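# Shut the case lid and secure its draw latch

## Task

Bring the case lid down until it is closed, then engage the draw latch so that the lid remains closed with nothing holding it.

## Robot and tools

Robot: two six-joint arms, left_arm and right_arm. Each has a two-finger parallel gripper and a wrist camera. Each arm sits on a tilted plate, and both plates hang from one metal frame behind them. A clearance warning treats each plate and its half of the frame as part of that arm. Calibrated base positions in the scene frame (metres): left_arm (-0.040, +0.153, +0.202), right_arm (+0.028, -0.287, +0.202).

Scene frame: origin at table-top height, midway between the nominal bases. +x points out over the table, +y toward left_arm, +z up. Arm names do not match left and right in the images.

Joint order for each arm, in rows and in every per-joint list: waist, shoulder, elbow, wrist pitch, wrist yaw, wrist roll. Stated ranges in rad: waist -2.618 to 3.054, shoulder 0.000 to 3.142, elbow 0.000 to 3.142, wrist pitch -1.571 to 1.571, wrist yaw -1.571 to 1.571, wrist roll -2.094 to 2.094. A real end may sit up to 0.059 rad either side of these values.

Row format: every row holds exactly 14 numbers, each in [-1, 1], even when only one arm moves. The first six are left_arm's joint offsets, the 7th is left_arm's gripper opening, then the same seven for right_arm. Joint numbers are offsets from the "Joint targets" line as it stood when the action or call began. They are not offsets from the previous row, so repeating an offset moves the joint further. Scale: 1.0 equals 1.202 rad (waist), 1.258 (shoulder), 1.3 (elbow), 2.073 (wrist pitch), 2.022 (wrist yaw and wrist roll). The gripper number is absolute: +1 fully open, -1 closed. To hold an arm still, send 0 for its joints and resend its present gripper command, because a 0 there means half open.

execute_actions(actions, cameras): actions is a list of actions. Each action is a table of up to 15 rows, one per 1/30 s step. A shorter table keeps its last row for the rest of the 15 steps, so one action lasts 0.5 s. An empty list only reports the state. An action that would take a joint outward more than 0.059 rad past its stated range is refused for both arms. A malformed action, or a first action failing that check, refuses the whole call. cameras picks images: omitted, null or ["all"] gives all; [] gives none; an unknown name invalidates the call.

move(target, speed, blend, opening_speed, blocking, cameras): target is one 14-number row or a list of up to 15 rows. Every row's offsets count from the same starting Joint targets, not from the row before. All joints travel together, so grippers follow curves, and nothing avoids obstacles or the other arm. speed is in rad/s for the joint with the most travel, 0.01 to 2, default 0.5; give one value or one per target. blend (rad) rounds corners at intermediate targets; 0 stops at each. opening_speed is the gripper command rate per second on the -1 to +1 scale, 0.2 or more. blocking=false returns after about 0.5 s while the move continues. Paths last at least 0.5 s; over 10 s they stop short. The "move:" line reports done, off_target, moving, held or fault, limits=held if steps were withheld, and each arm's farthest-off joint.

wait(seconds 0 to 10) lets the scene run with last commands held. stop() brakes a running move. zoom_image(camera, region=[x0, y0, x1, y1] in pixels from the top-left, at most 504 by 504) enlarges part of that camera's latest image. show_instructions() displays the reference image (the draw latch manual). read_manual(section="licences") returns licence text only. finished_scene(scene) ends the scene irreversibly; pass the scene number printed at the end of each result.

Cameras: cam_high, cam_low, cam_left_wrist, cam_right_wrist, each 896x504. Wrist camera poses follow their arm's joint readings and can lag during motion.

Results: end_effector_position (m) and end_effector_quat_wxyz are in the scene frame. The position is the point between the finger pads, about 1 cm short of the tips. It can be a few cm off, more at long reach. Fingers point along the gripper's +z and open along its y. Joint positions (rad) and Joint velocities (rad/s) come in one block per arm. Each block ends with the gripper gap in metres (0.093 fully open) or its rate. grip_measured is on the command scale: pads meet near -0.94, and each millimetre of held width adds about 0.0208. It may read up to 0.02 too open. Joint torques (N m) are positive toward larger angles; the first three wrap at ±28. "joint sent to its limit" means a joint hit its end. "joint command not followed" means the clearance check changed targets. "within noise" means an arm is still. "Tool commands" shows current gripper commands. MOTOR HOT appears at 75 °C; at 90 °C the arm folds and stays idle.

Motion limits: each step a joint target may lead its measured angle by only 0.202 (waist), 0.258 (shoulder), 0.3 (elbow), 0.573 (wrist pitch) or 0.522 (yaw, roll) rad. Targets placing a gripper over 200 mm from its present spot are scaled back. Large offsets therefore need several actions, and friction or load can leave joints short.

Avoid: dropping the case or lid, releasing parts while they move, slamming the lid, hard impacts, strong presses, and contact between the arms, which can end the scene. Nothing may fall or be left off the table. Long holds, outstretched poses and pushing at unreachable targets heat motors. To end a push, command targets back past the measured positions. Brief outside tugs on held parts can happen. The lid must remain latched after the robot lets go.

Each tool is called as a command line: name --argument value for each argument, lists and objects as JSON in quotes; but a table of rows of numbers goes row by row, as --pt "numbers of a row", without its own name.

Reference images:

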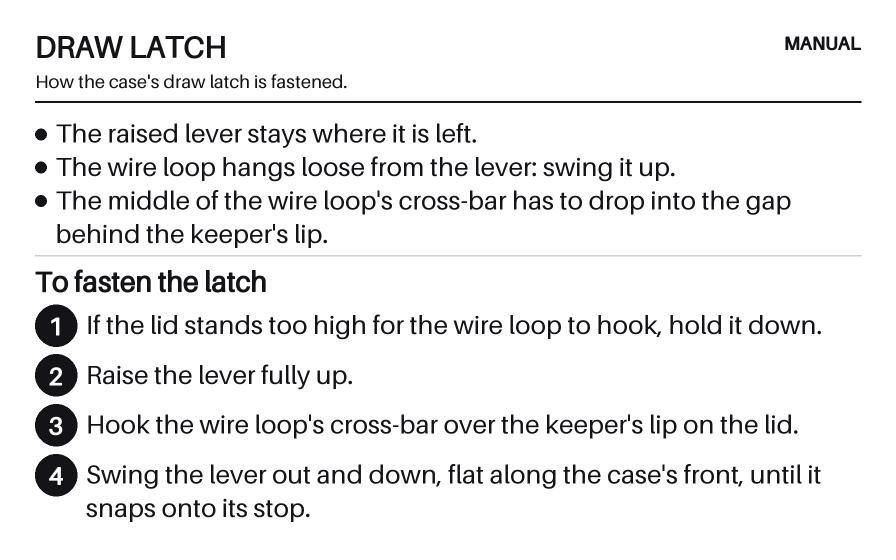

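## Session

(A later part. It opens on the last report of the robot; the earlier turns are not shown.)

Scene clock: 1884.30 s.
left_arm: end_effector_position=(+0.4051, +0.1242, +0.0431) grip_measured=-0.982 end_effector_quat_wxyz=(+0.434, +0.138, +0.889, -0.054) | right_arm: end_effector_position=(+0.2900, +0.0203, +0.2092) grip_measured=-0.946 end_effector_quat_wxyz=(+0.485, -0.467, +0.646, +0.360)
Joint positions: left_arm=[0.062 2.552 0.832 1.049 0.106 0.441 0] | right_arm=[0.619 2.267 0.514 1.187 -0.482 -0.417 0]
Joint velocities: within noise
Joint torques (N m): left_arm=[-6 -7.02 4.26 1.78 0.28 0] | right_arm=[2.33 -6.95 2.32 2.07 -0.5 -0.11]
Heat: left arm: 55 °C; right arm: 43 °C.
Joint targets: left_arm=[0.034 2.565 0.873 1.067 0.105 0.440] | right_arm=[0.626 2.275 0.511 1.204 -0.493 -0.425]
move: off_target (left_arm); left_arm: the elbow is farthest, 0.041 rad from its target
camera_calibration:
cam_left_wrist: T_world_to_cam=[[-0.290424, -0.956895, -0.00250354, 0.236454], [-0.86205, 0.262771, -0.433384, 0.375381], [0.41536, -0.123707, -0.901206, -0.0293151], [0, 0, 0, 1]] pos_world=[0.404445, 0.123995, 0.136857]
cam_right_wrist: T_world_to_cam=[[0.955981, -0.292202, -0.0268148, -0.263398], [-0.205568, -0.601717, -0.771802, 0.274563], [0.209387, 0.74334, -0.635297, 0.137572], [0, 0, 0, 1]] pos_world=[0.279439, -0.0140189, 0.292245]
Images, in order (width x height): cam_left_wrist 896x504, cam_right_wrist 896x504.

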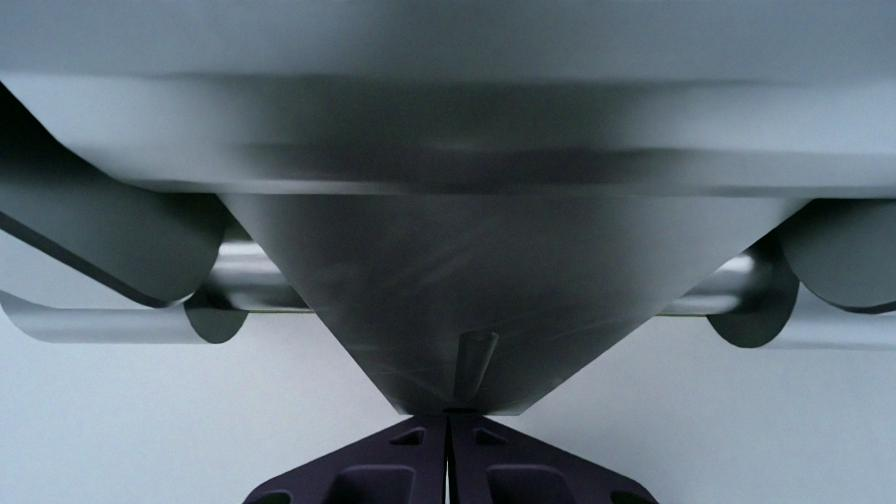

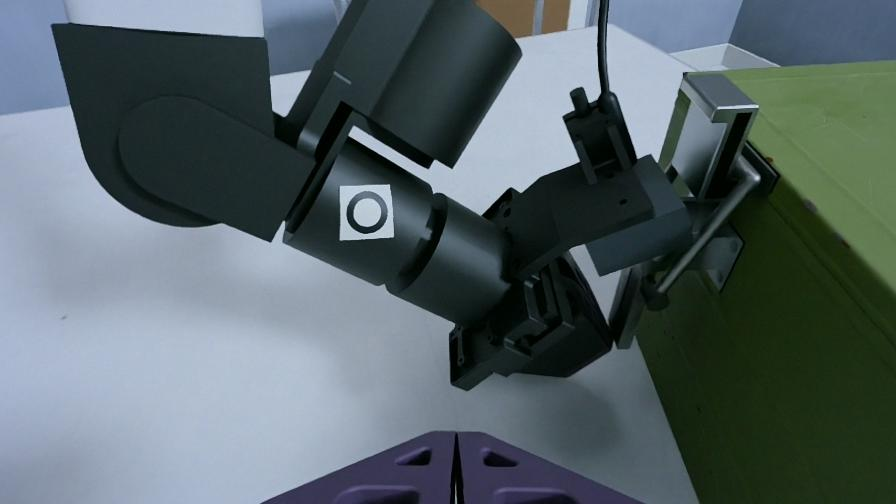

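move --pt "0.0266 -0.0556 -0.1177 0.04 0.0153 0 -1 0 0 0 0 0 0 -0.95" --pt "0 -0.4436 -0.2562 -0.2301 -0.042 -0.0366 -1 0 0 0 0 0 0 -0.95" --speed '[0.2,0.5]' --blend 0.05 --cameras '["cam_left_wrist","cam_right_wrist","cam_high","cam_low"]'

zoom_image --camera "cam_right_wrist" --region '[560, 40, 860, 380]'

Scene clock: 1896.07 s.
left_arm: end_effector_position=(+0.3234, +0.1416, +0.1038) grip_measured=-0.982 end_effector_quat_wxyz=(+0.321, +0.120, +0.937, -0.069) | right_arm: end_effector_position=(+0.2900, +0.0203, +0.2092) grip_measured=-0.946 end_effector_quat_wxyz=(+0.485, -0.467, +0.646, +0.360)
Joint positions: left_arm=[0.048 2.042 0.544 0.595 0.034 0.377 0] | right_arm=[0.619 2.267 0.514 1.187 -0.482 -0.417 0]
Joint velocities: within noise
Joint torques (N m): left_arm=[-3.86 -9.4 1.43 1.3 0.1 -0.11] | right_arm=[2.4 -6.89 2.41 2.1 -0.48 -0.14]
Heat: left arm: 55 °C; right arm: 43 °C.
Joint targets: left_arm=[0.035 2.007 0.540 0.590 0.020 0.366] | right_arm=[0.626 2.275 0.511 1.204 -0.493 -0.425]
move: done
camera_calibration:
cam_left_wrist: T_world_to_cam=[[-0.26169, -0.962508, 0.0713944, 0.213351], [-0.947771, 0.242297, -0.207419, 0.333812], [0.182344, -0.121945, -0.975643, 0.144329], [0, 0, 0, 1]] pos_world=[0.345892, 0.14207, 0.19482]
cam_right_wrist: T_world_to_cam=[[0.955981, -0.292202, -0.0268148, -0.263398], [-0.205568, -0.601717, -0.771802, 0.274563], [0.209387, 0.74334, -0.635297, 0.137572], [0, 0, 0, 1]] pos_world=[0.279439, -0.0140189, 0.292245]

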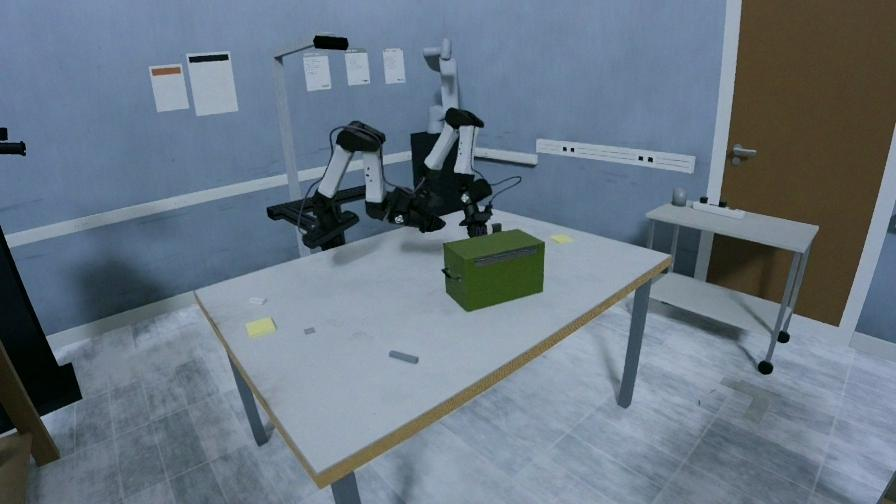

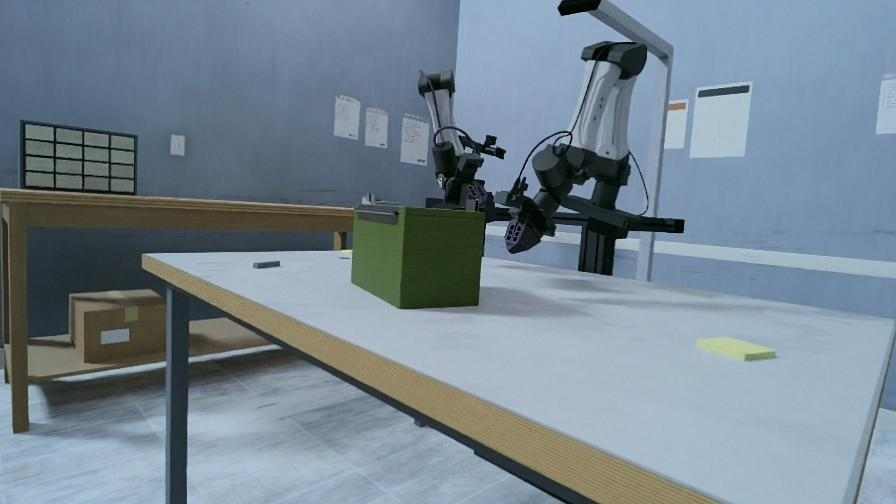

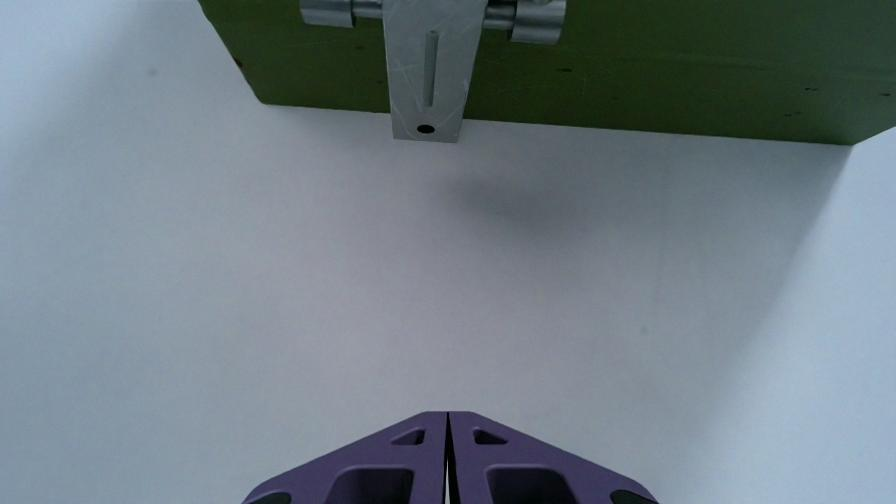

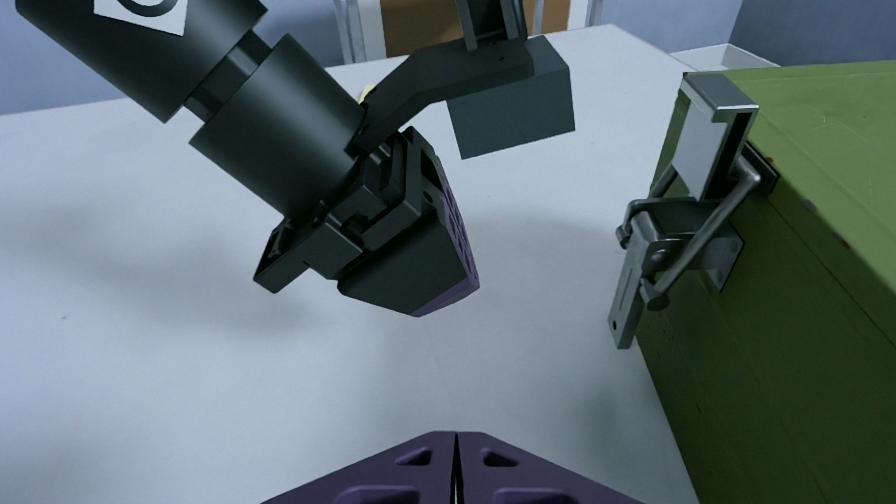

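Scaled by 1.482 from the camera's 896x504 image, which has a finer 1280x720 frame.

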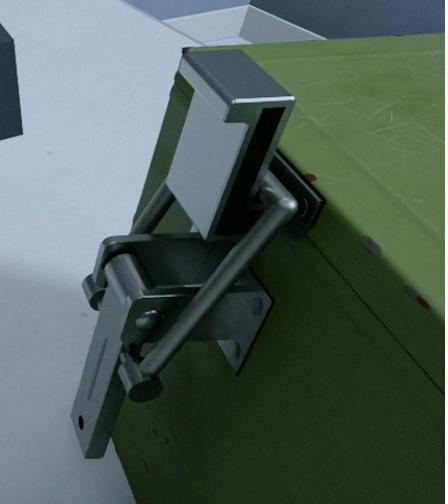

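finished_scene --scene 2

The scene is finished: the task was done.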